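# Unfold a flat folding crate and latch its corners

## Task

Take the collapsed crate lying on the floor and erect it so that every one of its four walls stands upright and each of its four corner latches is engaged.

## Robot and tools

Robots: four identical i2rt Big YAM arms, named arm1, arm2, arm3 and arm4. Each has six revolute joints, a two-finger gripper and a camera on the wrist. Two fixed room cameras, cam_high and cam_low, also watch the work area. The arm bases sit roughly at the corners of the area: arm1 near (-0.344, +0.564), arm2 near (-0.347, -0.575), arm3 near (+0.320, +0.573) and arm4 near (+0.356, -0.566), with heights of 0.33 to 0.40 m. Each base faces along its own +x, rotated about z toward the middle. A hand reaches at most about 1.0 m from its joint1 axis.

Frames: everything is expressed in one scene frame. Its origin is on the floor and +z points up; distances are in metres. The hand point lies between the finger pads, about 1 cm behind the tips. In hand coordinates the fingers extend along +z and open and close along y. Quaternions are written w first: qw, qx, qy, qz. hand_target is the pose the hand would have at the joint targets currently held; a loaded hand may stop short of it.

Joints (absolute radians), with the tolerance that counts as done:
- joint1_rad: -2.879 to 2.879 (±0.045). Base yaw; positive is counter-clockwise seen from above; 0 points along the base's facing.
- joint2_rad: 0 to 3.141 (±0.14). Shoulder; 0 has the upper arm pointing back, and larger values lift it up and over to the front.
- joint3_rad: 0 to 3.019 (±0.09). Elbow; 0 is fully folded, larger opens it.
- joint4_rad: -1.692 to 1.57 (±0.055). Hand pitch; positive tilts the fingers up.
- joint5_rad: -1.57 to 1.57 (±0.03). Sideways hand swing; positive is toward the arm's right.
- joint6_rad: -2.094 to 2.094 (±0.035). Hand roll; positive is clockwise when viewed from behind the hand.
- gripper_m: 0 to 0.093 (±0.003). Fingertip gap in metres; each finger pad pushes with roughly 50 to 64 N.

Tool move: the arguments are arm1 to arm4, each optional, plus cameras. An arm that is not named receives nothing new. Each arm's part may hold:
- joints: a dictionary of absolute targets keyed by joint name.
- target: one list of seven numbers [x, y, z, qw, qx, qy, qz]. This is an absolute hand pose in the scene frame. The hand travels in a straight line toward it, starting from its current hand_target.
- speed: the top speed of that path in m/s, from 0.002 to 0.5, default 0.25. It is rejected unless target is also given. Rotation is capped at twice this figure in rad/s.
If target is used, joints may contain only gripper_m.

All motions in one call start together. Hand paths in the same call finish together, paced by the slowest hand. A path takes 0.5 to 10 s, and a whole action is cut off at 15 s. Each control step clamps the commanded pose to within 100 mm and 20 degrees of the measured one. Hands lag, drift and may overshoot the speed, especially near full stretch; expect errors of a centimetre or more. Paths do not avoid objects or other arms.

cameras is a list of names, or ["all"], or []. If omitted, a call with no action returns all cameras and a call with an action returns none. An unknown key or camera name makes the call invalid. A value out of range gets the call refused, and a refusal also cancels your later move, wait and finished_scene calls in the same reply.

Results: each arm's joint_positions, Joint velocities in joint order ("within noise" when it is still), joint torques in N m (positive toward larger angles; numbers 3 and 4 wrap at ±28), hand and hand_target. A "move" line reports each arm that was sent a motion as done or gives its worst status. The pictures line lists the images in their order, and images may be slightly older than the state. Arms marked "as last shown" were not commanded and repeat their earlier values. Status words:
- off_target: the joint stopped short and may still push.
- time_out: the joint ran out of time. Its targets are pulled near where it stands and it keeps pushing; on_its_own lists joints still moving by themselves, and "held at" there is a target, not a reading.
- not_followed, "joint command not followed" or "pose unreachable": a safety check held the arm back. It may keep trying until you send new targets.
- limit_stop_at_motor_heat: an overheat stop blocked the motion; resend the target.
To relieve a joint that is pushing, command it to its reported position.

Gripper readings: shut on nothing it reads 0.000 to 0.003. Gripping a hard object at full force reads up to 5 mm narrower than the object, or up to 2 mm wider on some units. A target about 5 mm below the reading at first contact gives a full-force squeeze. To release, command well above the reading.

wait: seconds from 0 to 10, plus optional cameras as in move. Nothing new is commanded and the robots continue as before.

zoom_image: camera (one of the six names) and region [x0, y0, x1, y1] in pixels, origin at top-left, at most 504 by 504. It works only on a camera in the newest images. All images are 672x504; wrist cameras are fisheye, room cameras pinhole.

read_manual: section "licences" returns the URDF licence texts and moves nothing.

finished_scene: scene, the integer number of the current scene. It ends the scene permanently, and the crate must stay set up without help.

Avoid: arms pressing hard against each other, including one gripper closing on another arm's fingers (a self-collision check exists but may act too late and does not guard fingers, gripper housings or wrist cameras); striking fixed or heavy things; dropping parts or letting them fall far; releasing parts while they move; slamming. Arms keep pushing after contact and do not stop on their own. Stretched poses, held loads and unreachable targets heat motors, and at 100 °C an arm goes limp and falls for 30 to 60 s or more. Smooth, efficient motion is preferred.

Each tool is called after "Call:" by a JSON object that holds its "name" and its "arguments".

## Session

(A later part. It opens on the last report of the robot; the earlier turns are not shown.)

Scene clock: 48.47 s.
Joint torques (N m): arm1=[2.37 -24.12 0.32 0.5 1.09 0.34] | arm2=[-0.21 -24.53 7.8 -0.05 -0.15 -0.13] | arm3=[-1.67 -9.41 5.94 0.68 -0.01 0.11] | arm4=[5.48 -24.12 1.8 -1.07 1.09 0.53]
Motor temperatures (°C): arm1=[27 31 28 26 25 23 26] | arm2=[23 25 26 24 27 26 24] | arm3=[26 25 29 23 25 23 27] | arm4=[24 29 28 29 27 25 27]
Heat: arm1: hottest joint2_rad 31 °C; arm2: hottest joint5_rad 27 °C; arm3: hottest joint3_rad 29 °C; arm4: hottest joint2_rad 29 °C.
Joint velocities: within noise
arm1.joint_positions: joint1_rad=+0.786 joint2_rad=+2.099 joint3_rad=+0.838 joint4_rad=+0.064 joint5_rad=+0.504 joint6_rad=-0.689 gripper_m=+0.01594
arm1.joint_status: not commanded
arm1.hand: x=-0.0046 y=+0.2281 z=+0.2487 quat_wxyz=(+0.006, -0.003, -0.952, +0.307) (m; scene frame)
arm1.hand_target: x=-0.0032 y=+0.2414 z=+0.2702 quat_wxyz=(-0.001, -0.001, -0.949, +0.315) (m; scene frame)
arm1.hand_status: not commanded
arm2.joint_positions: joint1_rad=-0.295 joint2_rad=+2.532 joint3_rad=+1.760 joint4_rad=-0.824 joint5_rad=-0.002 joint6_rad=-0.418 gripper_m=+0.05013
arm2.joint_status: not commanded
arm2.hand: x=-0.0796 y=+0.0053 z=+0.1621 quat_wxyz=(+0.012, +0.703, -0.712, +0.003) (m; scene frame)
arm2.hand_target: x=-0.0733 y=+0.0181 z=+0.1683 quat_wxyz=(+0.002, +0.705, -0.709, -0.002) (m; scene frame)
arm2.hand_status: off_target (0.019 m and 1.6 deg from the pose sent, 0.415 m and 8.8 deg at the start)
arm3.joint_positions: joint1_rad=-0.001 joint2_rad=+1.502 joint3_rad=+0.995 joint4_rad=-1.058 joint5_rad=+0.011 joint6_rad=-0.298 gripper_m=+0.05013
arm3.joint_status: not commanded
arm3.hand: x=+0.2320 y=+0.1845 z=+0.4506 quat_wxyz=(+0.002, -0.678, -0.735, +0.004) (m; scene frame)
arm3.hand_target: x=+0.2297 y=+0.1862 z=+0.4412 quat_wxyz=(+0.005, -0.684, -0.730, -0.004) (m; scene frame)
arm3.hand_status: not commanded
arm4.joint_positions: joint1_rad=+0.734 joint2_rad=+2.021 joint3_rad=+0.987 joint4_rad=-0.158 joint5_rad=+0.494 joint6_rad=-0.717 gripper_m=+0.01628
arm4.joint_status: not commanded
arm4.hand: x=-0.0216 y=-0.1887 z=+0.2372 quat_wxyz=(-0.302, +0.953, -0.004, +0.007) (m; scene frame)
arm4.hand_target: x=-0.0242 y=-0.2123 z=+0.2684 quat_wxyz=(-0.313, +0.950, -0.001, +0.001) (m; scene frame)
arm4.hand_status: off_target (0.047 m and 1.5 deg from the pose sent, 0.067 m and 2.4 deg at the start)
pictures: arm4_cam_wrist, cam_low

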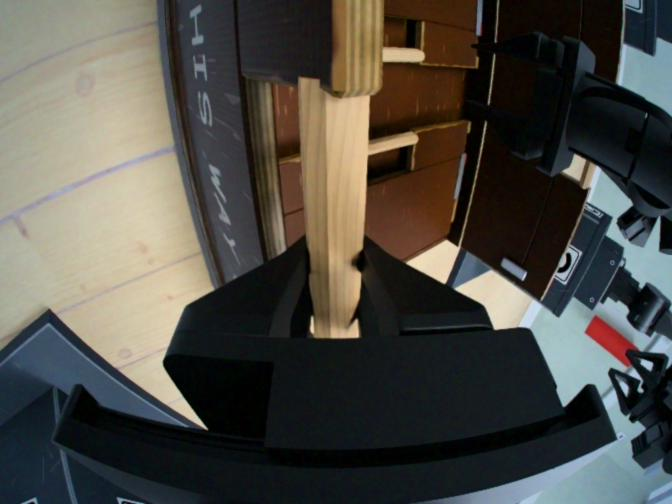

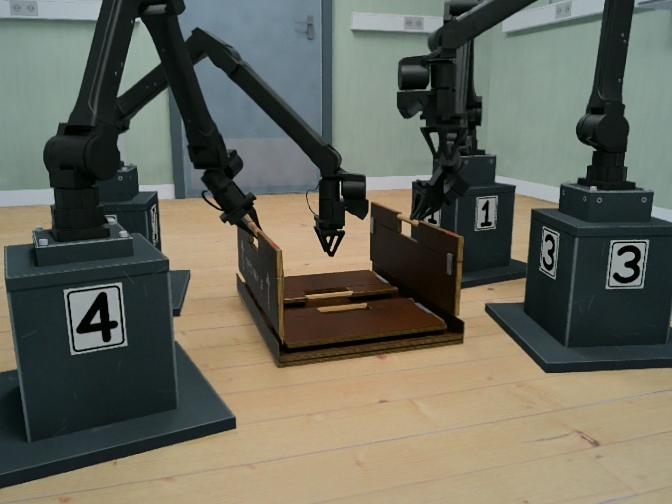

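Call:
{"name": "move", "arguments": {"arm2": {"target":[-0.076,0.027,0.065,0,0.7071,-0.7071,0],"speed":0.15}, "arm4": {"target":[-0.024,-0.198,0.270,-0.312,0.95,0,0],"speed":0.1}, "cameras": ["arm2_cam_wrist"]}}

Scene clock: 53.00 s.
Joint torques (N m): arm1=[2.32 -24 0.14 0.42 1.08 0.3] | arm2=[0.79 -25.47 7.3 0.58 0.04 -0.08] | arm3=[-1.38 -9.35 6.04 0.75 -0.03 0.14] | arm4=[3.37 -22.83 3.73 -0.83 0.7 0.25]
Motor temperatures (°C): arm1=[27 31 28 26 25 23 26] | arm2=[23 25 26 24 27 26 24] | arm3=[26 25 29 23 25 23 27] | arm4=[24 29 28 29 27 25 27]
Heat: arm1: hottest joint2_rad 31 °C; arm2: hottest joint5_rad 27 °C; arm3: hottest joint3_rad 29 °C; arm4: hottest joint2_rad 29 °C.
move: arm2 off_target; arm4 off_target
Joint velocities: within noise
arm1, arm3: as last shown
arm2.joint_positions: joint1_rad=-0.295 joint2_rad=+2.757 joint3_rad=+1.904 joint4_rad=-0.758 joint5_rad=-0.002 joint6_rad=-0.418 gripper_m=+0.05013
arm2.joint_status: not commanded
arm2.hand: x=-0.0792 y=+0.0061 z=+0.0586 quat_wxyz=(+0.019, +0.702, -0.711, +0.006) (m; scene frame)
arm2.hand_target: x=-0.0766 y=+0.0261 z=+0.0660 quat_wxyz=(+0.000, +0.707, -0.707, +0.000) (m; scene frame)
arm2.hand_status: off_target (0.022 m and 2.4 deg from the pose sent, 0.100 m and 1.6 deg at the start)
arm4.joint_positions: joint1_rad=+0.732 joint2_rad=+2.021 joint3_rad=+0.986 joint4_rad=-0.157 joint5_rad=+0.493 joint6_rad=-0.723 gripper_m=+0.01628
arm4.joint_status: not commanded
arm4.hand: x=-0.0207 y=-0.1886 z=+0.2368 quat_wxyz=(-0.301, +0.953, -0.002, +0.007) (m; scene frame)
arm4.hand_target: x=-0.0235 y=-0.1973 z=+0.2668 quat_wxyz=(-0.312, +0.950, +0.000, +0.001) (m; scene frame)
arm4.hand_status: off_target (0.035 m and 1.6 deg from the pose sent, 0.034 m and 1.5 deg at the start)
pictures: arm2_cam_wrist

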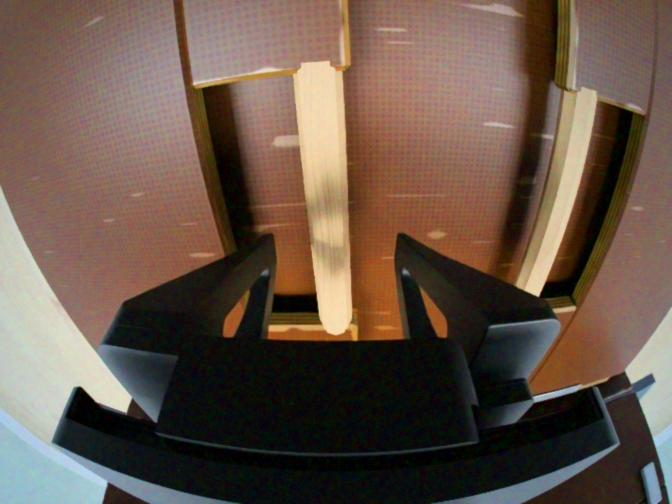

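Call:
{"name": "move", "arguments": {"arm2": {"target":[-0.078,0.026,0.040,0,0.7071,-0.7071,0],"speed":0.12}}}

Call:
{"name": "move", "arguments": {"arm2": {"joints":{"gripper_m":0.012}}, "cameras": ["arm2_cam_wrist"]}}

Scene clock: 55.23 s.
Joint torques (N m): arm1=[2.37 -24.47 0.1 0.47 1.07 0.32] | arm2=[0.79 -25.05 7.19 0.61 0.04 -0.05] | arm3=[-1.67 -9.29 6.16 0.81 -0.02 0.13] | arm4=[3.37 -22.83 3.74 -0.81 0.7 0.25]
Motor temperatures (°C): arm1=[27 32 28 26 25 23 26] | arm2=[23 26 26 24 27 26 24] | arm3=[26 25 29 23 25 23 27] | arm4=[24 29 28 29 27 25 27]
Heat: arm1: hottest joint2_rad 32 °C; arm2: hottest joint5_rad 27 °C; arm3: hottest joint3_rad 29 °C; arm4: hottest joint2_rad 29 °C.
move: arm2 off_target
Joint velocities: within noise
arm1, arm3, arm4: as last shown
arm2.joint_positions: joint1_rad=-0.295 joint2_rad=+2.808 joint3_rad=+1.943 joint4_rad=-0.743 joint5_rad=-0.002 joint6_rad=-0.418 gripper_m=+0.05013
arm2.joint_status: not commanded
arm2.hand: x=-0.0788 y=+0.0068 z=+0.0364 quat_wxyz=(+0.017, +0.702, -0.712, +0.006) (m; scene frame)
arm2.hand_target: x=-0.0771 y=+0.0253 z=+0.0407 quat_wxyz=(+0.000, +0.706, -0.708, +0.000) (m; scene frame)
arm2.hand_status: off_target (0.020 m and 2.2 deg from the pose sent, 0.027 m and 2.4 deg at the start)
pictures: none

Scene clock: 56.03 s.
Joint torques (N m): arm1=[2.26 -24.41 0.08 0.43 1.09 0.3] | arm2=[0.44 -25.11 7.17 0.64 0.08 0.04] | arm3=[-1.38 -9.29 6.22 0.81 0.03 0.14] | arm4=[3.37 -22.83 3.73 -0.81 0.7 0.25]
Motor temperatures (°C): arm1=[27 32 28 26 25 23 26] | arm2=[23 26 26 24 27 26 24] | arm3=[26 25 29 23 25 23 27] | arm4=[24 29 28 29 27 25 27]
Heat: arm1: hottest joint2_rad 32 °C; arm2: hottest joint5_rad 27 °C; arm3: hottest joint3_rad 29 °C; arm4: hottest joint2_rad 29 °C.
move: arm2 off_target
Joint velocities: within noise
arm1, arm3, arm4: as last shown
arm2.joint_positions: joint1_rad=-0.292 joint2_rad=+2.808 joint3_rad=+1.943 joint4_rad=-0.743 joint5_rad=-0.010 joint6_rad=-0.435 gripper_m=+0.01716
arm2.joint_status: gripper_m off_target (ended at +0.01718, target +0.01200)
arm2.hand: x=-0.0818 y=+0.0081 z=+0.0364 quat_wxyz=(+0.019, +0.709, -0.705, +0.002) (m; scene frame)
arm2.hand_target: x=-0.0778 y=+0.0258 z=+0.0407 quat_wxyz=(+0.001, +0.709, -0.705, -0.003) (m; scene frame)
arm2.hand_status: not commanded
pictures: arm2_cam_wrist

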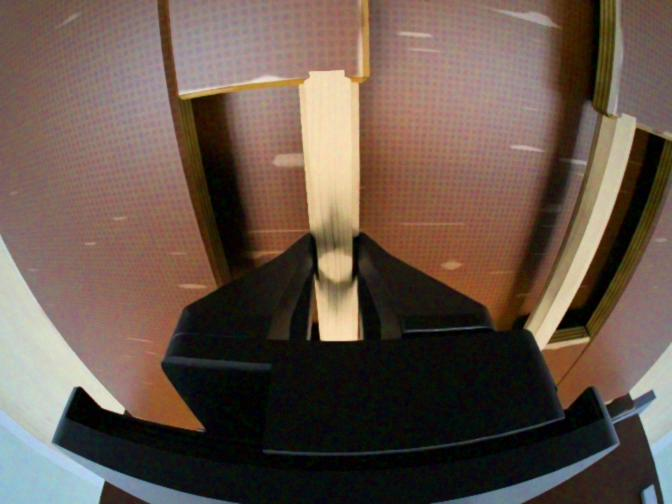

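Call:
{"name": "move", "arguments": {"arm2": {"target":[-0.081,0.026,0.112,-0.049,0.705,-0.705,0.049],"speed":0.15}}}

Call:
{"name": "move", "arguments": {"arm2": {"target":[-0.115,0.025,0.196,-0.123,0.696,-0.696,0.123],"speed":0.15}}}

Call:
{"name": "move", "arguments": {"arm2": {"target":[-0.173,0.024,0.250,-0.183,0.683,-0.683,0.183],"speed":0.15}, "cameras": ["cam_low","cam_high"]}}

Call:
{"name": "move", "arguments": {"arm2": {"target":[-0.239,0.022,0.288,-0.2185,0.6725,-0.6725,0.2185],"speed":0.15}, "cameras": ["cam_low","cam_high"]}}

Scene clock: 58.70 s.
Joint torques (N m): arm1=[2.37 -24.23 0.2 0.47 1.12 0.31] | arm2=[0.38 -30.51 4.27 -0.01 0.13 0.16] | arm3=[-1.38 -9.23 5.85 0.65 -0.01 0.16] | arm4=[3.37 -22.83 3.73 -0.81 0.7 0.25]
Motor temperatures (°C): arm1=[27 32 28 26 25 23 26] | arm2=[23 26 26 24 27 26 25] | arm3=[26 25 29 23 25 23 27] | arm4=[24 29 28 29 27 25 27]
Heat: arm1: hottest joint2_rad 32 °C; arm2: hottest joint5_rad 27 °C; arm3: hottest joint3_rad 29 °C; arm4: hottest joint2_rad 29 °C.
move: arm2 off_target
Joint velocities: within noise
arm1, arm3, arm4: as last shown
arm2.joint_positions: joint1_rad=-0.249 joint2_rad=+2.703 joint3_rad=+1.815 joint4_rad=-0.673 joint5_rad=+0.128 joint6_rad=-0.400 gripper_m=+0.01714
arm2.joint_status: not commanded
arm2.hand: x=-0.0862 y=+0.0069 z=+0.0713 quat_wxyz=(-0.030, +0.711, -0.701, +0.057) (m; scene frame)
arm2.hand_target: x=-0.0815 y=+0.0280 z=+0.1098 quat_wxyz=(-0.052, +0.706, -0.705, +0.048) (m; scene frame)
arm2.hand_status: off_target (0.045 m and 2.6 deg from the pose sent, 0.078 m and 9.5 deg at the start)
pictures: none

Scene clock: 60.00 s.
Joint torques (N m): arm1=[2.78 -23.77 0.16 0.47 1.07 0.28] | arm2=[0.5 -30.39 4.55 -0.42 0.15 0.22] | arm3=[-1.14 -9.35 6 0.69 -0.01 0.11] | arm4=[3.37 -22.83 3.74 -0.83 0.7 0.26]
Motor temperatures (°C): arm1=[27 32 28 26 25 23 26] | arm2=[23 27 26 24 27 26 25] | arm3=[26 25 29 23 25 23 27] | arm4=[24 29 28 29 27 25 27]
Heat: arm1: hottest joint2_rad 32 °C; arm2: hottest joint2_rad 27 °C; arm3: hottest joint3_rad 29 °C; arm4: hottest joint2_rad 29 °C.
move: arm2 off_target
Joint velocities: within noise
arm1.joint_positions: joint1_rad=+0.786 joint2_rad=+2.099 joint3_rad=+0.838 joint4_rad=+0.063 joint5_rad=+0.504 joint6_rad=-0.689 gripper_m=+0.01593
arm1.joint_status: not commanded
arm1.hand: x=-0.0048 y=+0.2283 z=+0.2486 quat_wxyz=(+0.006, -0.003, -0.952, +0.306) (m; scene frame)
arm1.hand_target: x=-0.0032 y=+0.2418 z=+0.2700 quat_wxyz=(+0.000, -0.001, -0.949, +0.314) (m; scene frame)
arm1.hand_status: not commanded
arm2.joint_positions: joint1_rad=-0.149 joint2_rad=+2.515 joint3_rad=+1.631 joint4_rad=-0.639 joint5_rad=+0.343 joint6_rad=-0.317 gripper_m=+0.01698
arm2.joint_status: not commanded
arm2.hand: x=-0.1148 y=+0.0055 z=+0.1493 quat_wxyz=(-0.101, +0.705, -0.688, +0.140) (m; scene frame)
arm2.hand_target: x=-0.1137 y=+0.0249 z=+0.1939 quat_wxyz=(-0.124, +0.697, -0.695, +0.126) (m; scene frame)
arm2.hand_status: off_target (0.051 m and 3.4 deg from the pose sent, 0.129 m and 13.2 deg at the start)
arm3, arm4: as last shown
arm4.joint_positions: joint1_rad=+0.732 joint2_rad=+2.021 joint3_rad=+0.986 joint4_rad=-0.157 joint5_rad=+0.493 joint6_rad=-0.725 gripper_m=+0.01628
arm4.hand: x=-0.0207 y=-0.1886 z=+0.2368 quat_wxyz=(-0.301, +0.954, -0.001, +0.008) (m; scene frame)
pictures: none

Scene clock: 61.27 s.
Joint torques (N m): arm1=[2.2 -24 0.08 0.28 1.03 0.29] | arm2=[0.85 -29.33 5.01 -0.61 0.16 0.35] | arm3=[-1.26 -9.52 6.15 0.7 -0.02 0.12] | arm4=[3.37 -22.77 3.73 -0.83 0.7 0.26]
Motor temperatures (°C): arm1=[27 32 28 26 25 23 26] | arm2=[23 27 26 24 27 26 25] | arm3=[26 25 29 23 25 23 27] | arm4=[24 29 27 29 27 25 27]
Heat: arm1: hottest joint2_rad 32 °C; arm2: hottest joint2_rad 27 °C; arm3: hottest joint3_rad 29 °C; arm4: hottest joint2_rad 29 °C.
move: arm2 off_target
Joint velocities: within noise
arm1, arm3, arm4: as last shown
arm2.joint_positions: joint1_rad=-0.028 joint2_rad=+2.400 joint3_rad=+1.533 joint4_rad=-0.670 joint5_rad=+0.515 joint6_rad=-0.196 gripper_m=+0.01657
arm2.joint_status: not commanded
arm2.hand: x=-0.1632 y=+0.0048 z=+0.2043 quat_wxyz=(-0.159, +0.691, -0.676, +0.200) (m; scene frame)
arm2.hand_target: x=-0.1673 y=+0.0227 z=+0.2476 quat_wxyz=(-0.181, +0.680, -0.687, +0.181) (m; scene frame)
arm2.hand_status: off_target (0.051 m and 3.6 deg from the pose sent, 0.118 m and 10.9 deg at the start)
pictures: cam_high, cam_low

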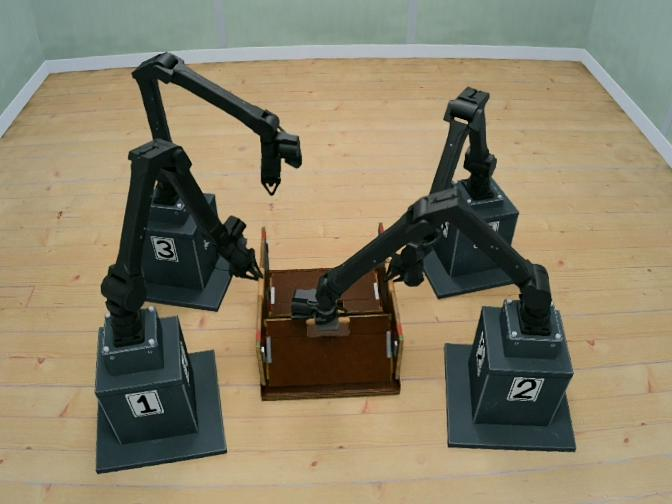

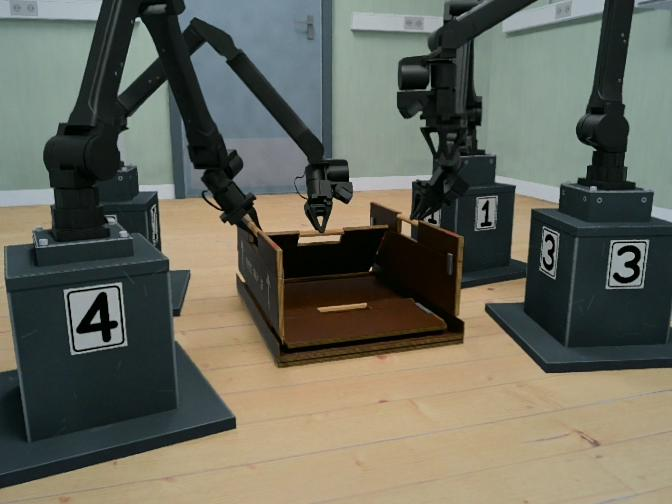

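Scene clock: 62.57 s.
Joint torques (N m): arm1=[1.96 -24.64 0.1 0.47 1.06 0.28] | arm2=[1.49 -29.27 5.53 -0.91 0.19 0.23] | arm3=[-0.85 -9.29 6.05 0.64 0 0.13] | arm4=[3.37 -22.77 3.73 -0.81 0.7 0.26]
Motor temperatures (°C): arm1=[27 32 28 26 25 23 26] | arm2=[23 27 26 24 27 26 25] | arm3=[26 25 29 23 25 23 27] | arm4=[24 29 27 29 27 25 27]
Heat: arm1: hottest joint2_rad 32 °C; arm2: hottest joint2_rad 27 °C; arm3: hottest joint3_rad 29 °C; arm4: hottest joint2_rad 29 °C.
move: arm2 off_target
Joint velocities: within noise
arm1, arm3, arm4: as last shown
arm2.joint_positions: joint1_rad=+0.110 joint2_rad=+2.348 joint3_rad=+1.512 joint4_rad=-0.783 joint5_rad=+0.640 joint6_rad=-0.032 gripper_m=+0.01651
arm2.joint_status: not commanded
arm2.hand: x=-0.2270 y=+0.0036 z=+0.2407 quat_wxyz=(-0.200, +0.678, -0.664, +0.245) (m; scene frame)
arm2.hand_target: x=-0.2373 y=+0.0223 z=+0.2866 quat_wxyz=(-0.221, +0.672, -0.671, +0.221) (m; scene frame)
arm2.hand_status: off_target (0.052 m and 3.9 deg from the pose sent, 0.114 m and 7.5 deg at the start)
pictures: cam_high, cam_low

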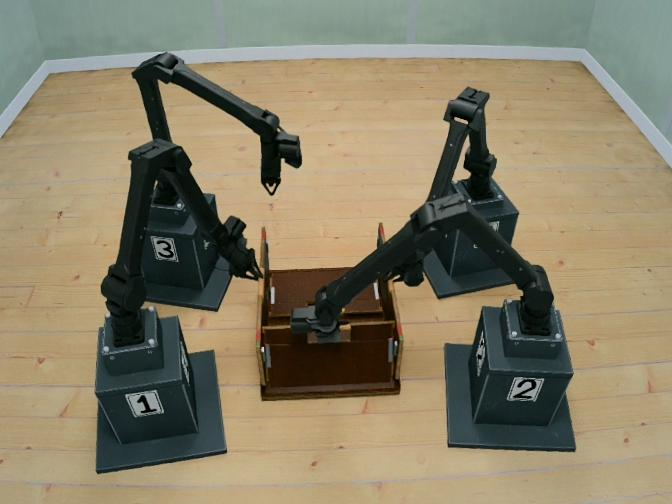

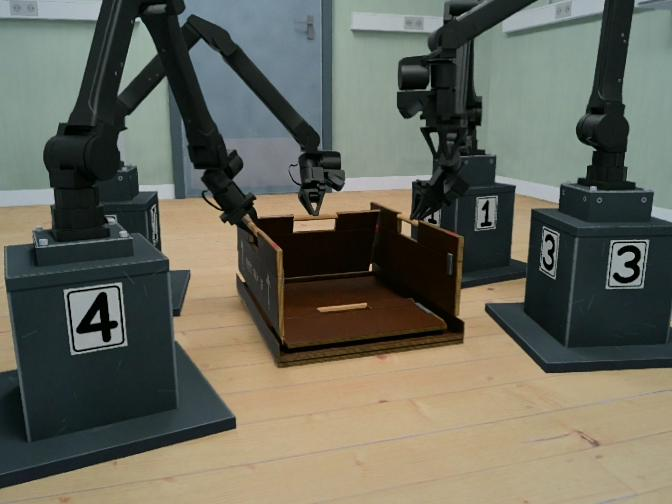

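Call:
{"name": "move", "arguments": {"arm2": {"target":[-0.292,0.020,0.299,-0.2185,0.6725,-0.6725,0.2185],"speed":0.1}}}

Call:
{"name": "move", "arguments": {"arm2": {"target":[-0.340,0.019,0.294,-0.2185,0.6725,-0.6725,0.2185],"speed":0.08}, "arm3": {"target":[0.023,-0.008,0.16,0,0.7071,0.7071,0]}, "cameras": ["arm3_cam_wrist","cam_low","cam_high"]}}

Call:
{"name": "zoom_image", "arguments": {"camera": "cam_high", "region": [240, 200, 440, 410]}}

Call:
{"name": "zoom_image", "arguments": {"camera": "cam_low", "region": [210, 160, 480, 380]}}

Scene clock: 65.30 s.
Joint torques (N m): arm1=[2.43 -24.47 0.1 0.49 0.9 0.31] | arm2=[2.55 -28.1 6.53 -1.35 0.2 0.34] | arm3=[-0.97 -9.58 6.08 0.73 0 0.15] | arm4=[3.43 -22.77 3.71 -0.81 0.7 0.31]
Motor temperatures (°C): arm1=[27 32 28 26 25 23 26] | arm2=[23 28 26 24 27 26 25] | arm3=[26 25 29 23 25 23 27] | arm4=[24 29 27 29 27 25 27]
Heat: arm1: hottest joint2_rad 32 °C; arm2: hottest joint2_rad 28 °C; arm3: hottest joint3_rad 29 °C; arm4: hottest joint2_rad 29 °C.
move: arm2 off_target
Joint velocities: within noise
arm1.joint_positions: joint1_rad=+0.784 joint2_rad=+2.099 joint3_rad=+0.838 joint4_rad=+0.057 joint5_rad=+0.508 joint6_rad=-0.689 gripper_m=+0.01593
arm1.joint_status: not commanded
arm1.hand: x=-0.0069 y=+0.2280 z=+0.2485 quat_wxyz=(+0.011, -0.004, -0.952, +0.306) (m; scene frame)
arm1.hand_target: x=-0.0045 y=+0.2422 z=+0.2696 quat_wxyz=(+0.003, +0.000, -0.950, +0.313) (m; scene frame)
arm1.hand_status: not commanded
arm2.joint_positions: joint1_rad=+0.185 joint2_rad=+2.323 joint3_rad=+1.513 joint4_rad=-0.863 joint5_rad=+0.623 joint6_rad=+0.068 gripper_m=+0.01524
arm2.joint_status: not commanded
arm2.hand: x=-0.2727 y=+0.0009 z=+0.2542 quat_wxyz=(-0.197, +0.677, -0.668, +0.240) (m; scene frame)
arm2.hand_target: x=-0.2917 y=+0.0200 z=+0.2971 quat_wxyz=(-0.217, +0.673, -0.673, +0.216) (m; scene frame)
arm2.hand_status: off_target (0.052 m and 3.5 deg from the pose sent, 0.089 m and 3.9 deg at the start)
arm3.joint_positions: joint1_rad=-0.001 joint2_rad=+1.502 joint3_rad=+0.995 joint4_rad=-1.058 joint5_rad=+0.011 joint6_rad=-0.298 gripper_m=+0.05013
arm3.joint_status: not commanded
arm3.hand: x=+0.2320 y=+0.1845 z=+0.4506 quat_wxyz=(+0.002, -0.678, -0.735, +0.004) (m; scene frame)
arm3.hand_target: x=+0.2297 y=+0.1862 z=+0.4412 quat_wxyz=(+0.005, -0.684, -0.730, -0.004) (m; scene frame)
arm3.hand_status: not commanded
arm4.joint_positions: joint1_rad=+0.731 joint2_rad=+2.019 joint3_rad=+0.986 joint4_rad=-0.157 joint5_rad=+0.493 joint6_rad=-0.728 gripper_m=+0.01628
arm4.joint_status: not commanded
arm4.hand: x=-0.0204 y=-0.1878 z=+0.2376 quat_wxyz=(-0.302, +0.953, -0.001, +0.008) (m; scene frame)
arm4.hand_target: x=-0.0232 y=-0.1967 z=+0.2673 quat_wxyz=(-0.312, +0.950, -0.001, +0.001) (m; scene frame)
arm4.hand_status: not commanded
pictures: none

Scene clock: 67.90 s.
Joint torques (N m): arm1=[2.78 -23.88 0.16 0.28 0.61 0.3] | arm2=[4.84 -26.34 7.58 -1.51 0.29 0.48] | arm3=[-1.61 -18.14 8.35 0.02 -0.07 -0.05] | arm4=[3.37 -22.71 3.82 -0.76 0.7 0.36]
Motor temperatures (°C): arm1=[27 33 28 26 24 23 26] | arm2=[23 28 26 24 27 26 25] | arm3=[26 25 29 23 25 23 27] | arm4=[24 30 27 29 27 25 27]
Heat: arm1: hottest joint2_rad 33 °C; arm2: hottest joint2_rad 28 °C; arm3: hottest joint3_rad 29 °C; arm4: hottest joint2_rad 30 °C.
move: arm2 off_target; arm3 off_target
Joint velocities: within noise
arm1.joint_positions: joint1_rad=+0.783 joint2_rad=+2.099 joint3_rad=+0.834 joint4_rad=+0.055 joint5_rad=+0.514 joint6_rad=-0.689 gripper_m=+0.01590
arm1.joint_status: not commanded
arm1.hand: x=-0.0098 y=+0.2280 z=+0.2483 quat_wxyz=(+0.014, -0.004, -0.952, +0.307) (m; scene frame)
arm1.hand_target: x=-0.0046 y=+0.2426 z=+0.2694 quat_wxyz=(+0.003, +0.000, -0.950, +0.312) (m; scene frame)
arm1.hand_status: not commanded
arm2.joint_positions: joint1_rad=+0.241 joint2_rad=+2.326 joint3_rad=+1.529 joint4_rad=-0.924 joint5_rad=+0.619 joint6_rad=+0.154 gripper_m=+0.01454
arm2.joint_status: not commanded
arm2.hand: x=-0.3046 y=-0.0024 z=+0.2574 quat_wxyz=(-0.197, +0.671, -0.672, +0.242) (m; scene frame)
arm2.hand_target: x=-0.3393 y=+0.0178 z=+0.2925 quat_wxyz=(-0.218, +0.673, -0.672, +0.217) (m; scene frame)
arm2.hand_status: off_target (0.055 m and 3.7 deg from the pose sent, 0.080 m and 3.5 deg at the start)
arm3.joint_positions: joint1_rad=-0.250 joint2_rad=+2.486 joint3_rad=+1.733 joint4_rad=-0.813 joint5_rad=+0.002 joint6_rad=-0.465 gripper_m=+0.05013
arm3.joint_status: not commanded
arm3.hand: x=+0.0315 y=-0.0010 z=+0.1691 quat_wxyz=(-0.001, -0.707, -0.707, +0.002) (m; scene frame)
arm3.hand_target: x=+0.0248 y=-0.0048 z=+0.1591 quat_wxyz=(-0.002, -0.707, -0.707, -0.001) (m; scene frame)
arm3.hand_status: off_target (0.014 m and 0.2 deg from the pose sent, 0.406 m and 4.7 deg at the start)
arm4.joint_positions: joint1_rad=+0.731 joint2_rad=+2.019 joint3_rad=+0.984 joint4_rad=-0.158 joint5_rad=+0.493 joint6_rad=-0.734 gripper_m=+0.01628
arm4.joint_status: not commanded
arm4.hand: x=-0.0195 y=-0.1884 z=+0.2370 quat_wxyz=(-0.301, +0.954, +0.002, +0.010) (m; scene frame)
arm4.hand_target: x=-0.0229 y=-0.1969 z=+0.2668 quat_wxyz=(-0.312, +0.950, +0.000, +0.001) (m; scene frame)
arm4.hand_status: not commanded
pictures: arm3_cam_wrist, cam_high, cam_low

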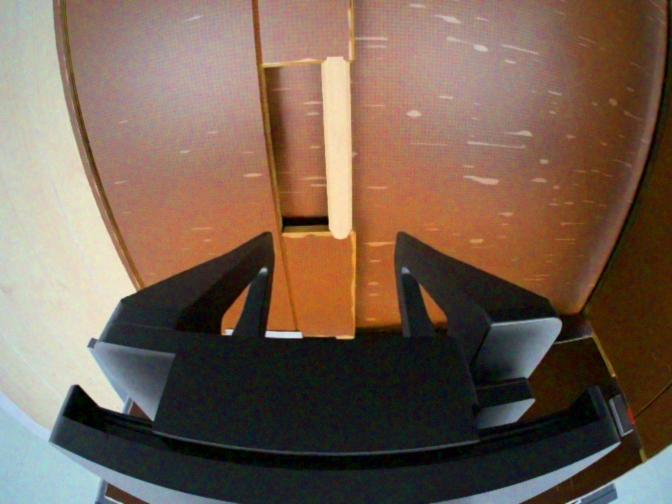

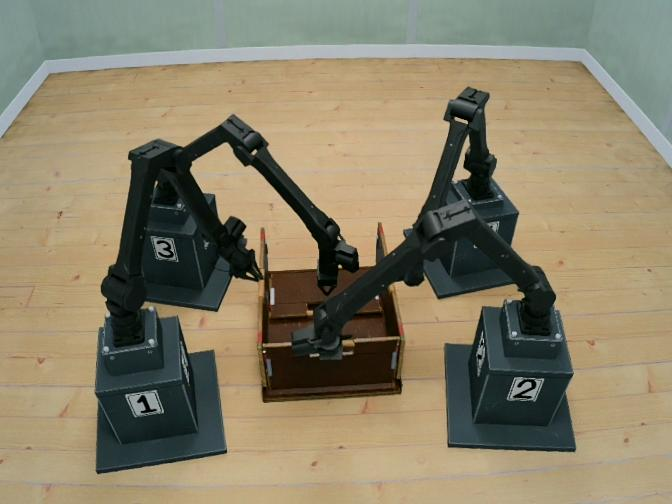

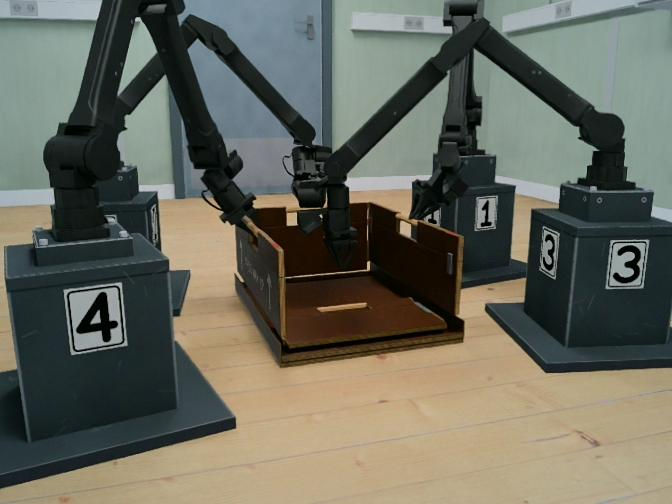

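Scaled by 2.400 from the camera's 672x504 image, which has a finer 960x720 frame.

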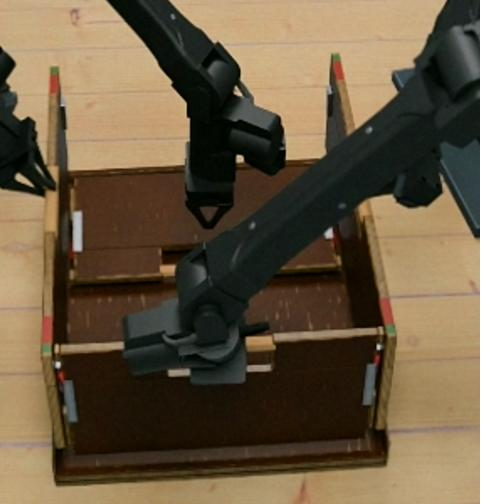

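Scaled by 1.867 from the camera's 672x504 image, which has a finer 960x720 frame.

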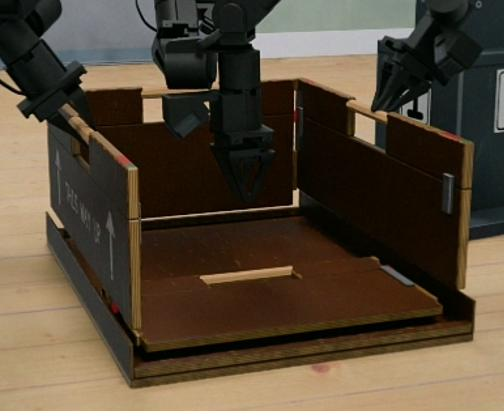

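Call:
{"name": "move", "arguments": {"arm3": {"target":[0.016,-0.007,0.045,0,0.7071,0.7071,0],"speed":0.15}, "arm2": {"target":[-0.318,0.019,0.288,-0.2185,0.6725,-0.6725,0.2185],"speed":0.08}, "cameras": ["arm3_cam_wrist"]}}

Scene clock: 71.07 s.
Joint torques (N m): arm1=[2.26 -24 0.28 0.28 0.65 0.29] | arm2=[1.73 -26.23 6.52 -0.13 0.52 0.11] | arm3=[-1.85 -18.2 7.47 0.62 0.12 -0.04] | arm4=[3.43 -22.65 3.82 -0.79 0.7 0.36]
Motor temperatures (°C): arm1=[27 33 28 26 24 23 26] | arm2=[23 28 26 24 27 26 25] | arm3=[26 25 29 23 25 23 27] | arm4=[24 30 27 29 27 25 27]
Heat: arm1: hottest joint2_rad 33 °C; arm2: hottest joint2_rad 28 °C; arm3: hottest joint3_rad 29 °C; arm4: hottest joint2_rad 30 °C.
move: arm2 off_target; arm3 off_target
Joint velocities: within noise
arm1, arm4: as last shown
arm2.joint_positions: joint1_rad=+0.241 joint2_rad=+2.326 joint3_rad=+1.529 joint4_rad=-0.923 joint5_rad=+0.619 joint6_rad=+0.145 gripper_m=+0.01454
arm2.joint_status: not commanded
arm2.hand: x=-0.3046 y=-0.0020 z=+0.2573 quat_wxyz=(-0.197, +0.674, -0.669, +0.243) (m; scene frame)
arm2.hand_target: x=-0.3180 y=+0.0184 z=+0.2876 quat_wxyz=(-0.218, +0.673, -0.672, +0.218) (m; scene frame)
arm2.hand_status: off_target (0.040 m and 3.8 deg from the pose sent, 0.040 m and 3.7 deg at the start)
arm3.joint_positions: joint1_rad=-0.255 joint2_rad=+2.730 joint3_rad=+1.886 joint4_rad=-0.734 joint5_rad=+0.002 joint6_rad=-0.475 gripper_m=+0.05013
arm3.joint_status: not commanded
arm3.hand: x=+0.0270 y=-0.0040 z=+0.0572 quat_wxyz=(+0.001, -0.706, -0.709, -0.004) (m; scene frame)
arm3.hand_target: x=+0.0165 y=-0.0054 z=+0.0456 quat_wxyz=(+0.000, -0.707, -0.707, +0.000) (m; scene frame)
arm3.hand_status: off_target (0.017 m and 0.6 deg from the pose sent, 0.125 m and 0.2 deg at the start)
pictures: arm3_cam_wrist

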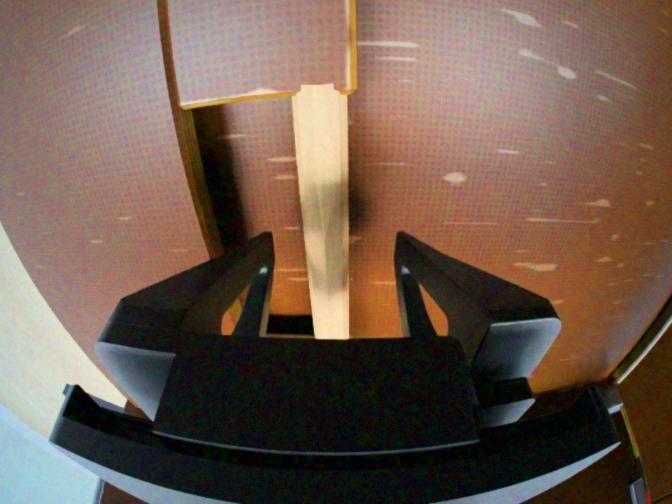

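Call:
{"name": "move", "arguments": {"arm3": {"target":[0.0185,-0.006,0.023,0,0.7071,0.7071,0],"speed":0.12}}}

Call:
{"name": "move", "arguments": {"arm3": {"joints":{"gripper_m":0.012}}, "cameras": ["arm3_cam_wrist"]}}

Scene clock: 73.17 s.
Joint torques (N m): arm1=[2.32 -24.12 0.46 0.27 0.67 0.28] | arm2=[1.73 -26.29 6.5 -0.12 0.52 0.11] | arm3=[-1.67 -18.43 7.38 0.79 0.11 0.01] | arm4=[3.37 -22.65 3.82 -0.77 0.7 0.36]
Motor temperatures (°C): arm1=[27 33 28 26 24 23 26] | arm2=[23 28 26 24 27 26 25] | arm3=[26 25 29 23 25 23 27] | arm4=[24 30 27 29 27 25 27]
Heat: arm1: hottest joint2_rad 33 °C; arm2: hottest joint2_rad 28 °C; arm3: hottest joint3_rad 29 °C; arm4: hottest joint2_rad 30 °C.
move: arm3 off_target
Joint velocities: within noise
arm1, arm2, arm4: as last shown
arm3.joint_positions: joint1_rad=-0.255 joint2_rad=+2.777 joint3_rad=+1.918 joint4_rad=-0.722 joint5_rad=+0.002 joint6_rad=-0.475 gripper_m=+0.05013
arm3.joint_status: not commanded
arm3.hand: x=+0.0277 y=-0.0028 z=+0.0354 quat_wxyz=(+0.001, -0.706, -0.709, -0.006) (m; scene frame)
arm3.hand_target: x=+0.0189 y=-0.0052 z=+0.0233 quat_wxyz=(+0.000, -0.707, -0.707, +0.000) (m; scene frame)
arm3.hand_status: off_target (0.016 m and 0.7 deg from the pose sent, 0.035 m and 0.6 deg at the start)
pictures: none

Scene clock: 73.93 s.
Joint torques (N m): arm1=[2.61 -24.06 0.31 0.31 0.61 0.29] | arm2=[1.67 -26.29 6.52 -0.13 0.52 0.11] | arm3=[-1.26 -18.61 7.25 0.7 0.19 0.16] | arm4=[3.43 -22.65 3.82 -0.76 0.7 0.36]
Motor temperatures (°C): arm1=[27 33 28 26 24 23 26] | arm2=[23 28 26 24 27 26 25] | arm3=[26 26 29 23 25 23 27] | arm4=[24 31 27 29 27 25 27]
Heat: arm1: hottest joint2_rad 33 °C; arm2: hottest joint2_rad 28 °C; arm3: hottest joint3_rad 29 °C; arm4: hottest joint2_rad 31 °C.
move: arm3 off_target
Joint velocities: within noise
arm1, arm2, arm4: as last shown
arm3.joint_positions: joint1_rad=-0.251 joint2_rad=+2.777 joint3_rad=+1.918 joint4_rad=-0.724 joint5_rad=-0.008 joint6_rad=-0.498 gripper_m=+0.01690
arm3.joint_status: gripper_m off_target (ended at +0.01693, target +0.01200)
arm3.hand: x=+0.0310 y=-0.0041 z=+0.0355 quat_wxyz=(-0.003, -0.696, -0.718, -0.008) (m; scene frame)
arm3.hand_target: x=+0.0219 y=-0.0066 z=+0.0233 quat_wxyz=(-0.003, -0.703, -0.711, -0.001) (m; scene frame)
arm3.hand_status: not commanded
pictures: arm3_cam_wrist

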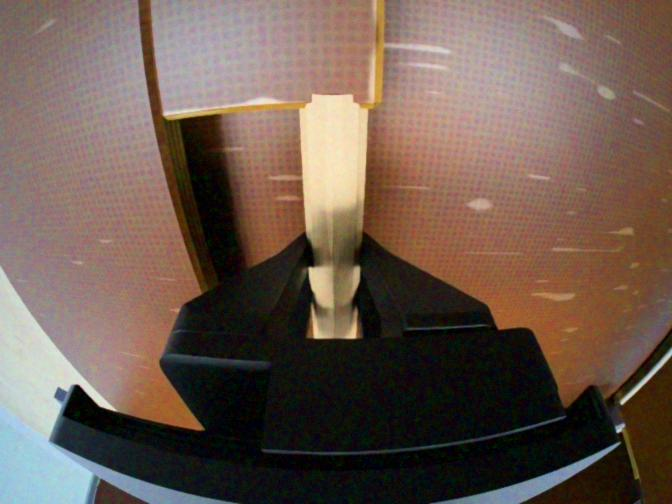

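Call:
{"name": "move", "arguments": {"arm3": {"target":[0.028,-0.006,0.110,-0.048,0.688,0.722,-0.050],"speed":0.15}}}

Call:
{"name": "move", "arguments": {"arm3": {"target":[0.062,-0.005,0.190,-0.120,0.679,0.713,-0.126],"speed":0.15}}}

Call:
{"name": "move", "arguments": {"arm3": {"target":[0.120,-0.003,0.240,-0.179,0.666,0.699,-0.187],"speed":0.15}}}

Call:
{"name": "move", "arguments": {"arm3": {"target":[0.181,-0.001,0.274,-0.213,0.656,0.688,-0.224],"speed":0.15}, "cameras": ["cam_low","cam_high"]}}

Call:
{"name": "move", "arguments": {"arm3": {"target":[0.235,0.001,0.288,-0.213,0.656,0.688,-0.224],"speed":0.12}}}

Call:
{"name": "move", "arguments": {"arm3": {"target":[0.285,0.003,0.290,-0.213,0.656,0.688,-0.224],"speed":0.1}, "cameras": ["arm3_cam_wrist","cam_low","cam_high"]}}

Scene clock: 77.87 s.
Joint torques (N m): arm1=[2.73 -24.06 0.5 0.43 0.65 0.26] | arm2=[1.67 -26.29 6.52 -0.13 0.51 0.1] | arm3=[-0.44 -24.23 3.25 -0.32 0.26 -0.08] | arm4=[3.43 -22.71 3.84 -0.77 0.7 0.36]
Motor temperatures (°C): arm1=[27 33 28 26 24 23 26] | arm2=[23 28 26 24 27 26 25] | arm3=[26 26 29 23 25 23 27] | arm4=[24 31 27 29 27 25 28]
Heat: arm1: hottest joint2_rad 33 °C; arm2: hottest joint2_rad 28 °C; arm3: hottest joint3_rad 29 °C; arm4: hottest joint2_rad 31 °C.
move: arm3 off_target
Joint velocities: within noise
arm1, arm2, arm4: as last shown
arm3.joint_positions: joint1_rad=-0.212 joint2_rad=+2.650 joint3_rad=+1.765 joint4_rad=-0.632 joint5_rad=+0.131 joint6_rad=-0.464 gripper_m=+0.01690
arm3.joint_status: not commanded
arm3.hand: x=+0.0338 y=-0.0021 z=+0.0783 quat_wxyz=(+0.051, -0.694, -0.717, +0.046) (m; scene frame)
arm3.hand_target: x=+0.0295 y=-0.0094 z=+0.1084 quat_wxyz=(+0.050, -0.689, -0.721, +0.055) (m; scene frame)
arm3.hand_status: off_target (0.032 m and 1.0 deg from the pose sent, 0.075 m and 8.9 deg at the start)
pictures: none

Scene clock: 79.13 s.
Joint torques (N m): arm1=[2.84 -24 0.51 0.32 0.64 0.32] | arm2=[1.73 -26.29 6.53 -0.13 0.52 0.11] | arm3=[-0.79 -24.06 3.6 0.02 0.79 -0.14] | arm4=[3.43 -22.65 3.82 -0.77 0.7 0.37]
Motor temperatures (°C): arm1=[27 33 28 26 24 23 26] | arm2=[23 28 26 24 27 26 25] | arm3=[26 26 29 23 25 23 27] | arm4=[24 31 27 29 27 25 28]
Heat: arm1: hottest joint2_rad 33 °C; arm2: hottest joint2_rad 28 °C; arm3: hottest joint3_rad 29 °C; arm4: hottest joint2_rad 31 °C.
move: arm3 off_target
Joint velocities: within noise
arm1.joint_positions: joint1_rad=+0.783 joint2_rad=+2.099 joint3_rad=+0.833 joint4_rad=+0.055 joint5_rad=+0.514 joint6_rad=-0.689 gripper_m=+0.01589
arm1.joint_status: not commanded
arm1.hand: x=-0.0106 y=+0.2285 z=+0.2480 quat_wxyz=(+0.015, -0.004, -0.952, +0.307) (m; scene frame)
arm1.hand_target: x=-0.0049 y=+0.2428 z=+0.2692 quat_wxyz=(+0.003, +0.000, -0.950, +0.312) (m; scene frame)
arm1.hand_status: not commanded
arm2, arm4: as last shown
arm3.joint_positions: joint1_rad=-0.116 joint2_rad=+2.447 joint3_rad=+1.565 joint4_rad=-0.580 joint5_rad=+0.307 joint6_rad=-0.382 gripper_m=+0.01651
arm3.joint_status: not commanded
arm3.hand: x=+0.0670 y=-0.0004 z=+0.1580 quat_wxyz=(+0.115, -0.686, -0.710, +0.112) (m; scene frame)
arm3.hand_target: x=+0.0622 y=-0.0064 z=+0.1886 quat_wxyz=(+0.117, -0.679, -0.714, +0.125) (m; scene frame)
arm3.hand_status: off_target (0.033 m and 2.0 deg from the pose sent, 0.115 m and 12.2 deg at the start)
arm4.hand_target: x=-0.0230 y=-0.1970 z=+0.2668 quat_wxyz=(-0.312, +0.950, +0.000, +0.001) (m; scene frame)
pictures: none

Scene clock: 80.33 s.
Joint torques (N m): arm1=[2.49 -23.94 0.39 0.5 0.63 0.33] | arm2=[1.61 -26.23 6.52 -0.12 0.52 0.11] | arm3=[0.32 -23.3 3.69 -0.66 0.6 -0.02] | arm4=[3.43 -22.65 3.82 -0.76 0.7 0.37]
Motor temperatures (°C): arm1=[27 33 28 26 24 23 26] | arm2=[23 28 26 24 27 26 25] | arm3=[26 26 29 23 25 23 27] | arm4=[24 31 27 29 27 25 28]
Heat: arm1: hottest joint2_rad 33 °C; arm2: hottest joint2_rad 28 °C; arm3: hottest joint3_rad 29 °C; arm4: hottest joint2_rad 31 °C.
move: arm3 off_target
Joint velocities: within noise
arm1, arm2, arm4: as last shown
arm3.joint_positions: joint1_rad=+0.008 joint2_rad=+2.335 joint3_rad=+1.449 joint4_rad=-0.561 joint5_rad=+0.506 joint6_rad=-0.263 gripper_m=+0.01636
arm3.joint_status: not commanded
arm3.hand: x=+0.1136 y=+0.0017 z=+0.2072 quat_wxyz=(+0.181, -0.676, -0.691, +0.181) (m; scene frame)
arm3.hand_target: x=+0.1188 y=-0.0035 z=+0.2383 quat_wxyz=(+0.180, -0.666, -0.699, +0.188) (m; scene frame)
arm3.hand_status: off_target (0.034 m and 1.6 deg from the pose sent, 0.098 m and 11.6 deg at the start)
arm4.joint_positions: joint1_rad=+0.731 joint2_rad=+2.019 joint3_rad=+0.984 joint4_rad=-0.158 joint5_rad=+0.493 joint6_rad=-0.736 gripper_m=+0.01628
arm4.hand: x=-0.0195 y=-0.1884 z=+0.2370 quat_wxyz=(-0.301, +0.954, +0.003, +0.010) (m; scene frame)
pictures: none

Scene clock: 81.67 s.
Joint torques (N m): arm1=[2.73 -23.47 0.77 0.39 0.62 0.29] | arm2=[1.67 -26.29 6.5 -0.12 0.52 0.12] | arm3=[1.67 -23.18 3.67 -1.48 0.29 0.09] | arm4=[3.6 -22.65 3.82 -0.77 0.71 0.43]
Motor temperatures (°C): arm1=[27 33 28 26 24 23 26] | arm2=[23 28 26 24 27 26 25] | arm3=[26 27 29 23 25 23 27] | arm4=[24 31 27 29 27 25 28]
Heat: arm1: hottest joint2_rad 33 °C; arm2: hottest joint2_rad 28 °C; arm3: hottest joint3_rad 29 °C; arm4: hottest joint2_rad 31 °C.
move: arm3 off_target
Joint velocities: within noise
arm1.joint_positions: joint1_rad=+0.783 joint2_rad=+2.097 joint3_rad=+0.830 joint4_rad=+0.055 joint5_rad=+0.514 joint6_rad=-0.689 gripper_m=+0.01589
arm1.joint_status: not commanded
arm1.hand: x=-0.0117 y=+0.2293 z=+0.2480 quat_wxyz=(+0.016, -0.004, -0.952, +0.306) (m; scene frame)
arm1.hand_target: x=-0.0048 y=+0.2428 z=+0.2692 quat_wxyz=(+0.003, +0.000, -0.950, +0.312) (m; scene frame)
arm1.hand_status: not commanded
arm2: as last shown
arm2.joint_positions: joint1_rad=+0.241 joint2_rad=+2.326 joint3_rad=+1.529 joint4_rad=-0.923 joint5_rad=+0.619 joint6_rad=+0.143 gripper_m=+0.01454
arm2.hand: x=-0.3046 y=-0.0020 z=+0.2573 quat_wxyz=(-0.196, +0.675, -0.669, +0.243) (m; scene frame)
arm3.joint_positions: joint1_rad=+0.120 joint2_rad=+2.286 joint3_rad=+1.407 joint4_rad=-0.624 joint5_rad=+0.637 joint6_rad=-0.136 gripper_m=+0.01638
arm3.joint_status: not commanded
arm3.hand: x=+0.1619 y=+0.0063 z=+0.2353 quat_wxyz=(+0.224, -0.666, -0.677, +0.219) (m; scene frame)
arm3.hand_target: x=+0.1737 y=+0.0007 z=+0.2722 quat_wxyz=(+0.216, -0.659, -0.685, +0.224) (m; scene frame)
arm3.hand_status: off_target (0.044 m and 2.2 deg from the pose sent, 0.095 m and 6.6 deg at the start)
arm4.joint_positions: joint1_rad=+0.729 joint2_rad=+2.019 joint3_rad=+0.984 joint4_rad=-0.158 joint5_rad=+0.491 joint6_rad=-0.740 gripper_m=+0.01628
arm4.joint_status: not commanded
arm4.hand: x=-0.0191 y=-0.1880 z=+0.2369 quat_wxyz=(-0.300, +0.954, +0.005, +0.011) (m; scene frame)
arm4.hand_target: x=-0.0236 y=-0.1976 z=+0.2667 quat_wxyz=(-0.311, +0.950, +0.001, +0.001) (m; scene frame)
arm4.hand_status: not commanded
pictures: cam_high, cam_low

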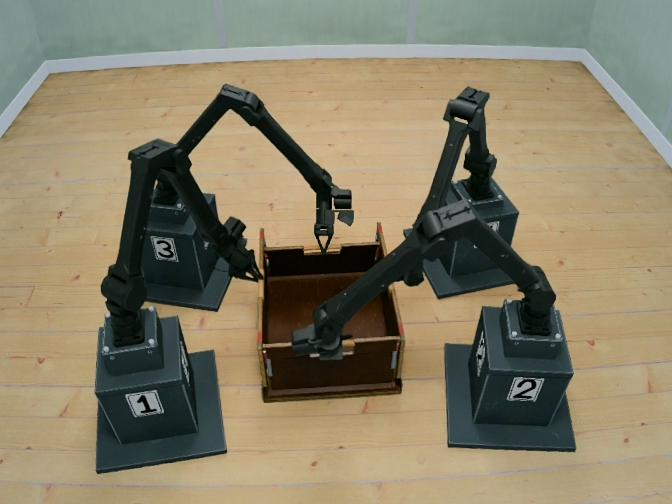

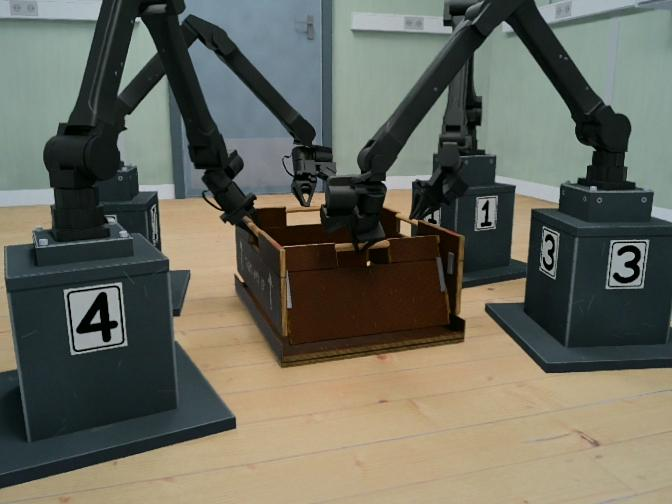

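Scene clock: 82.80 s.
Joint torques (N m): arm1=[2.02 -23.88 0.8 0.36 0.61 0.3] | arm2=[1.67 -26.29 6.5 -0.13 0.52 0.13] | arm3=[2.2 -23.94 4.41 -1.88 -0.05 0.14] | arm4=[3.72 -22.71 3.82 -0.76 0.71 0.46]
Motor temperatures (°C): arm1=[27 33 28 26 24 23 26] | arm2=[23 28 26 24 27 26 25] | arm3=[26 27 29 23 25 23 27] | arm4=[24 32 27 29 27 25 28]
Heat: arm1: hottest joint2_rad 33 °C; arm2: hottest joint2_rad 28 °C; arm3: hottest joint3_rad 29 °C; arm4: hottest joint2_rad 32 °C.
move: arm3 off_target
Joint velocities: within noise
arm1.joint_positions: joint1_rad=+0.783 joint2_rad=+2.096 joint3_rad=+0.828 joint4_rad=+0.055 joint5_rad=+0.514 joint6_rad=-0.689 gripper_m=+0.01589
arm1.joint_status: not commanded
arm1.hand: x=-0.0120 y=+0.2296 z=+0.2484 quat_wxyz=(+0.016, -0.004, -0.952, +0.306) (m; scene frame)
arm1.hand_target: x=-0.0047 y=+0.2427 z=+0.2695 quat_wxyz=(+0.003, +0.000, -0.950, +0.312) (m; scene frame)
arm1.hand_status: not commanded
arm2.joint_positions: joint1_rad=+0.241 joint2_rad=+2.326 joint3_rad=+1.529 joint4_rad=-0.924 joint5_rad=+0.619 joint6_rad=+0.142 gripper_m=+0.01454
arm2.joint_status: not commanded
arm2.hand: x=-0.3046 y=-0.0024 z=+0.2574 quat_wxyz=(-0.196, +0.675, -0.668, +0.243) (m; scene frame)
arm2.hand_target: x=-0.3180 y=+0.0181 z=+0.2876 quat_wxyz=(-0.218, +0.673, -0.672, +0.219) (m; scene frame)
arm2.hand_status: not commanded
arm3.joint_positions: joint1_rad=+0.201 joint2_rad=+2.266 joint3_rad=+1.407 joint4_rad=-0.715 joint5_rad=+0.651 joint6_rad=-0.028 gripper_m=+0.01641
arm3.joint_status: not commanded
arm3.hand: x=+0.2067 y=+0.0095 z=+0.2472 quat_wxyz=(+0.231, -0.665, -0.675, +0.219) (m; scene frame)
arm3.hand_target: x=+0.2326 y=+0.0002 z=+0.2857 quat_wxyz=(+0.214, -0.656, -0.688, +0.226) (m; scene frame)
arm3.hand_status: off_target (0.050 m and 2.8 deg from the pose sent, 0.090 m and 2.2 deg at the start)
arm4.joint_positions: joint1_rad=+0.728 joint2_rad=+2.019 joint3_rad=+0.984 joint4_rad=-0.158 joint5_rad=+0.491 joint6_rad=-0.743 gripper_m=+0.01628
arm4.joint_status: not commanded
arm4.hand: x=-0.0185 y=-0.1875 z=+0.2369 quat_wxyz=(-0.300, +0.954, +0.006, +0.011) (m; scene frame)
arm4.hand_target: x=-0.0235 y=-0.1975 z=+0.2667 quat_wxyz=(-0.311, +0.950, +0.001, +0.001) (m; scene frame)
arm4.hand_status: not commanded
pictures: none

Scene clock: 83.93 s.
Joint torques (N m): arm1=[2.61 -23.36 0.91 0.31 0.76 0.28] | arm2=[1.9 -26.23 6.52 -0.13 0.4 0.16] | arm3=[4.31 -22.59 5.78 -2.55 -0.09 0.26] | arm4=[4.19 -22.53 3.99 -0.65 0.71 0.56]
Motor temperatures (°C): arm1=[27 33 28 26 24 23 26] | arm2=[23 28 26 24 27 26 25] | arm3=[26 27 29 23 25 23 27] | arm4=[24 32 27 29 27 25 28]
Heat: arm1: hottest joint2_rad 33 °C; arm2: hottest joint2_rad 28 °C; arm3: hottest joint3_rad 29 °C; arm4: hottest joint2_rad 32 °C.
move: arm3 off_target
Joint velocities: within noise
arm1.joint_positions: joint1_rad=+0.783 joint2_rad=+2.094 joint3_rad=+0.825 joint4_rad=+0.055 joint5_rad=+0.511 joint6_rad=-0.689 gripper_m=+0.01589
arm1.joint_status: not commanded
arm1.hand: x=-0.0128 y=+0.2306 z=+0.2483 quat_wxyz=(+0.015, -0.003, -0.952, +0.305) (m; scene frame)
arm1.hand_target: x=-0.0052 y=+0.2426 z=+0.2693 quat_wxyz=(+0.003, +0.000, -0.950, +0.312) (m; scene frame)
arm1.hand_status: not commanded
arm2.joint_positions: joint1_rad=+0.238 joint2_rad=+2.326 joint3_rad=+1.529 joint4_rad=-0.927 joint5_rad=+0.622 joint6_rad=+0.140 gripper_m=+0.01452
arm2.joint_status: not commanded
arm2.hand: x=-0.3023 y=-0.0031 z=+0.2578 quat_wxyz=(-0.195, +0.675, -0.668, +0.246) (m; scene frame)
arm2.hand_target: x=-0.3174 y=+0.0177 z=+0.2880 quat_wxyz=(-0.217, +0.673, -0.672, +0.220) (m; scene frame)
arm2.hand_status: not commanded
arm3.joint_positions: joint1_rad=+0.273 joint2_rad=+2.263 joint3_rad=+1.407 joint4_rad=-0.779 joint5_rad=+0.647 joint6_rad=+0.061 gripper_m=+0.01641
arm3.joint_status: not commanded
arm3.hand: x=+0.2473 y=+0.0156 z=+0.2491 quat_wxyz=(+0.233, -0.664, -0.676, +0.217) (m; scene frame)
arm3.hand_target: x=+0.2829 y=+0.0032 z=+0.2877 quat_wxyz=(+0.214, -0.653, -0.691, +0.224) (m; scene frame)
arm3.hand_status: off_target (0.057 m and 2.9 deg from the pose sent, 0.089 m and 2.8 deg at the start)
arm4.joint_positions: joint1_rad=+0.721 joint2_rad=+2.018 joint3_rad=+0.983 joint4_rad=-0.161 joint5_rad=+0.491 joint6_rad=-0.752 gripper_m=+0.01628
arm4.joint_status: not commanded
arm4.hand: x=-0.0153 y=-0.1858 z=+0.2370 quat_wxyz=(-0.299, +0.954, +0.007, +0.015) (m; scene frame)
arm4.hand_target: x=-0.0238 y=-0.1974 z=+0.2668 quat_wxyz=(-0.311, +0.950, +0.001, +0.001) (m; scene frame)
arm4.hand_status: not commanded
pictures: arm3_cam_wrist, cam_high, cam_low

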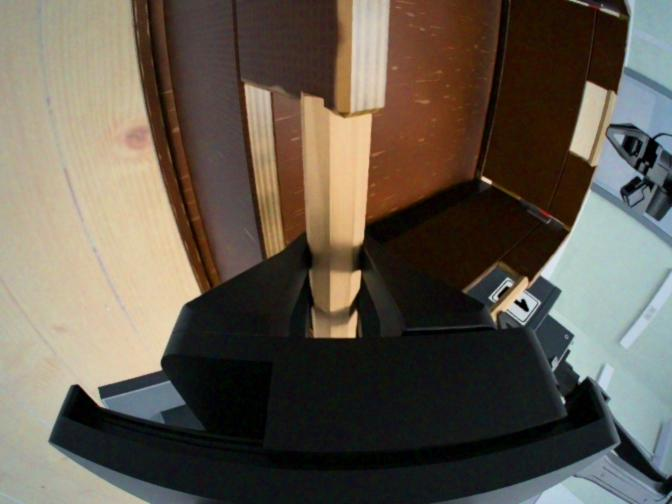

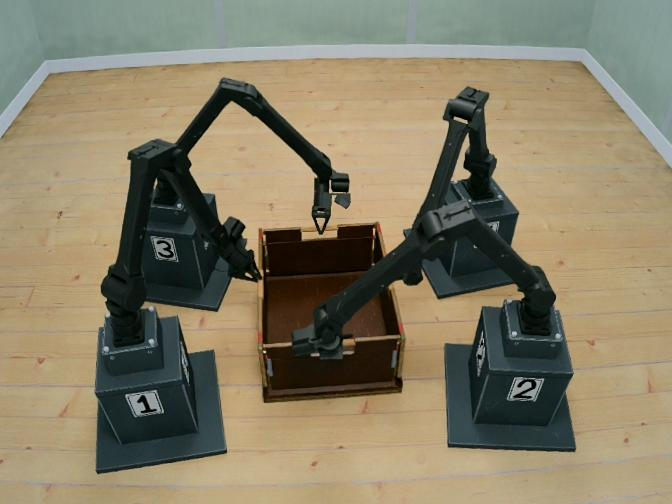

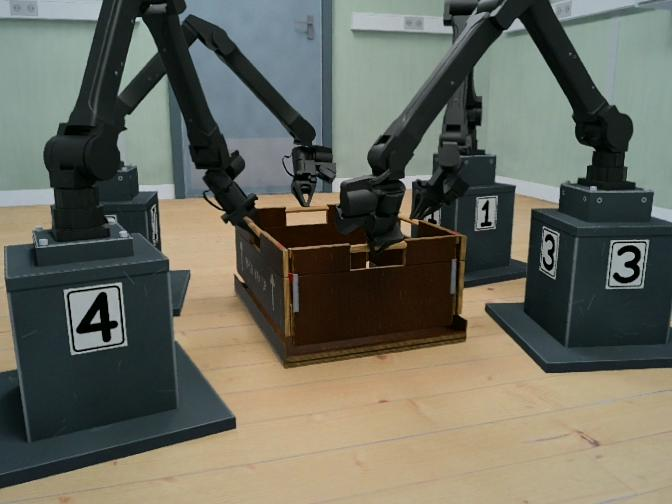

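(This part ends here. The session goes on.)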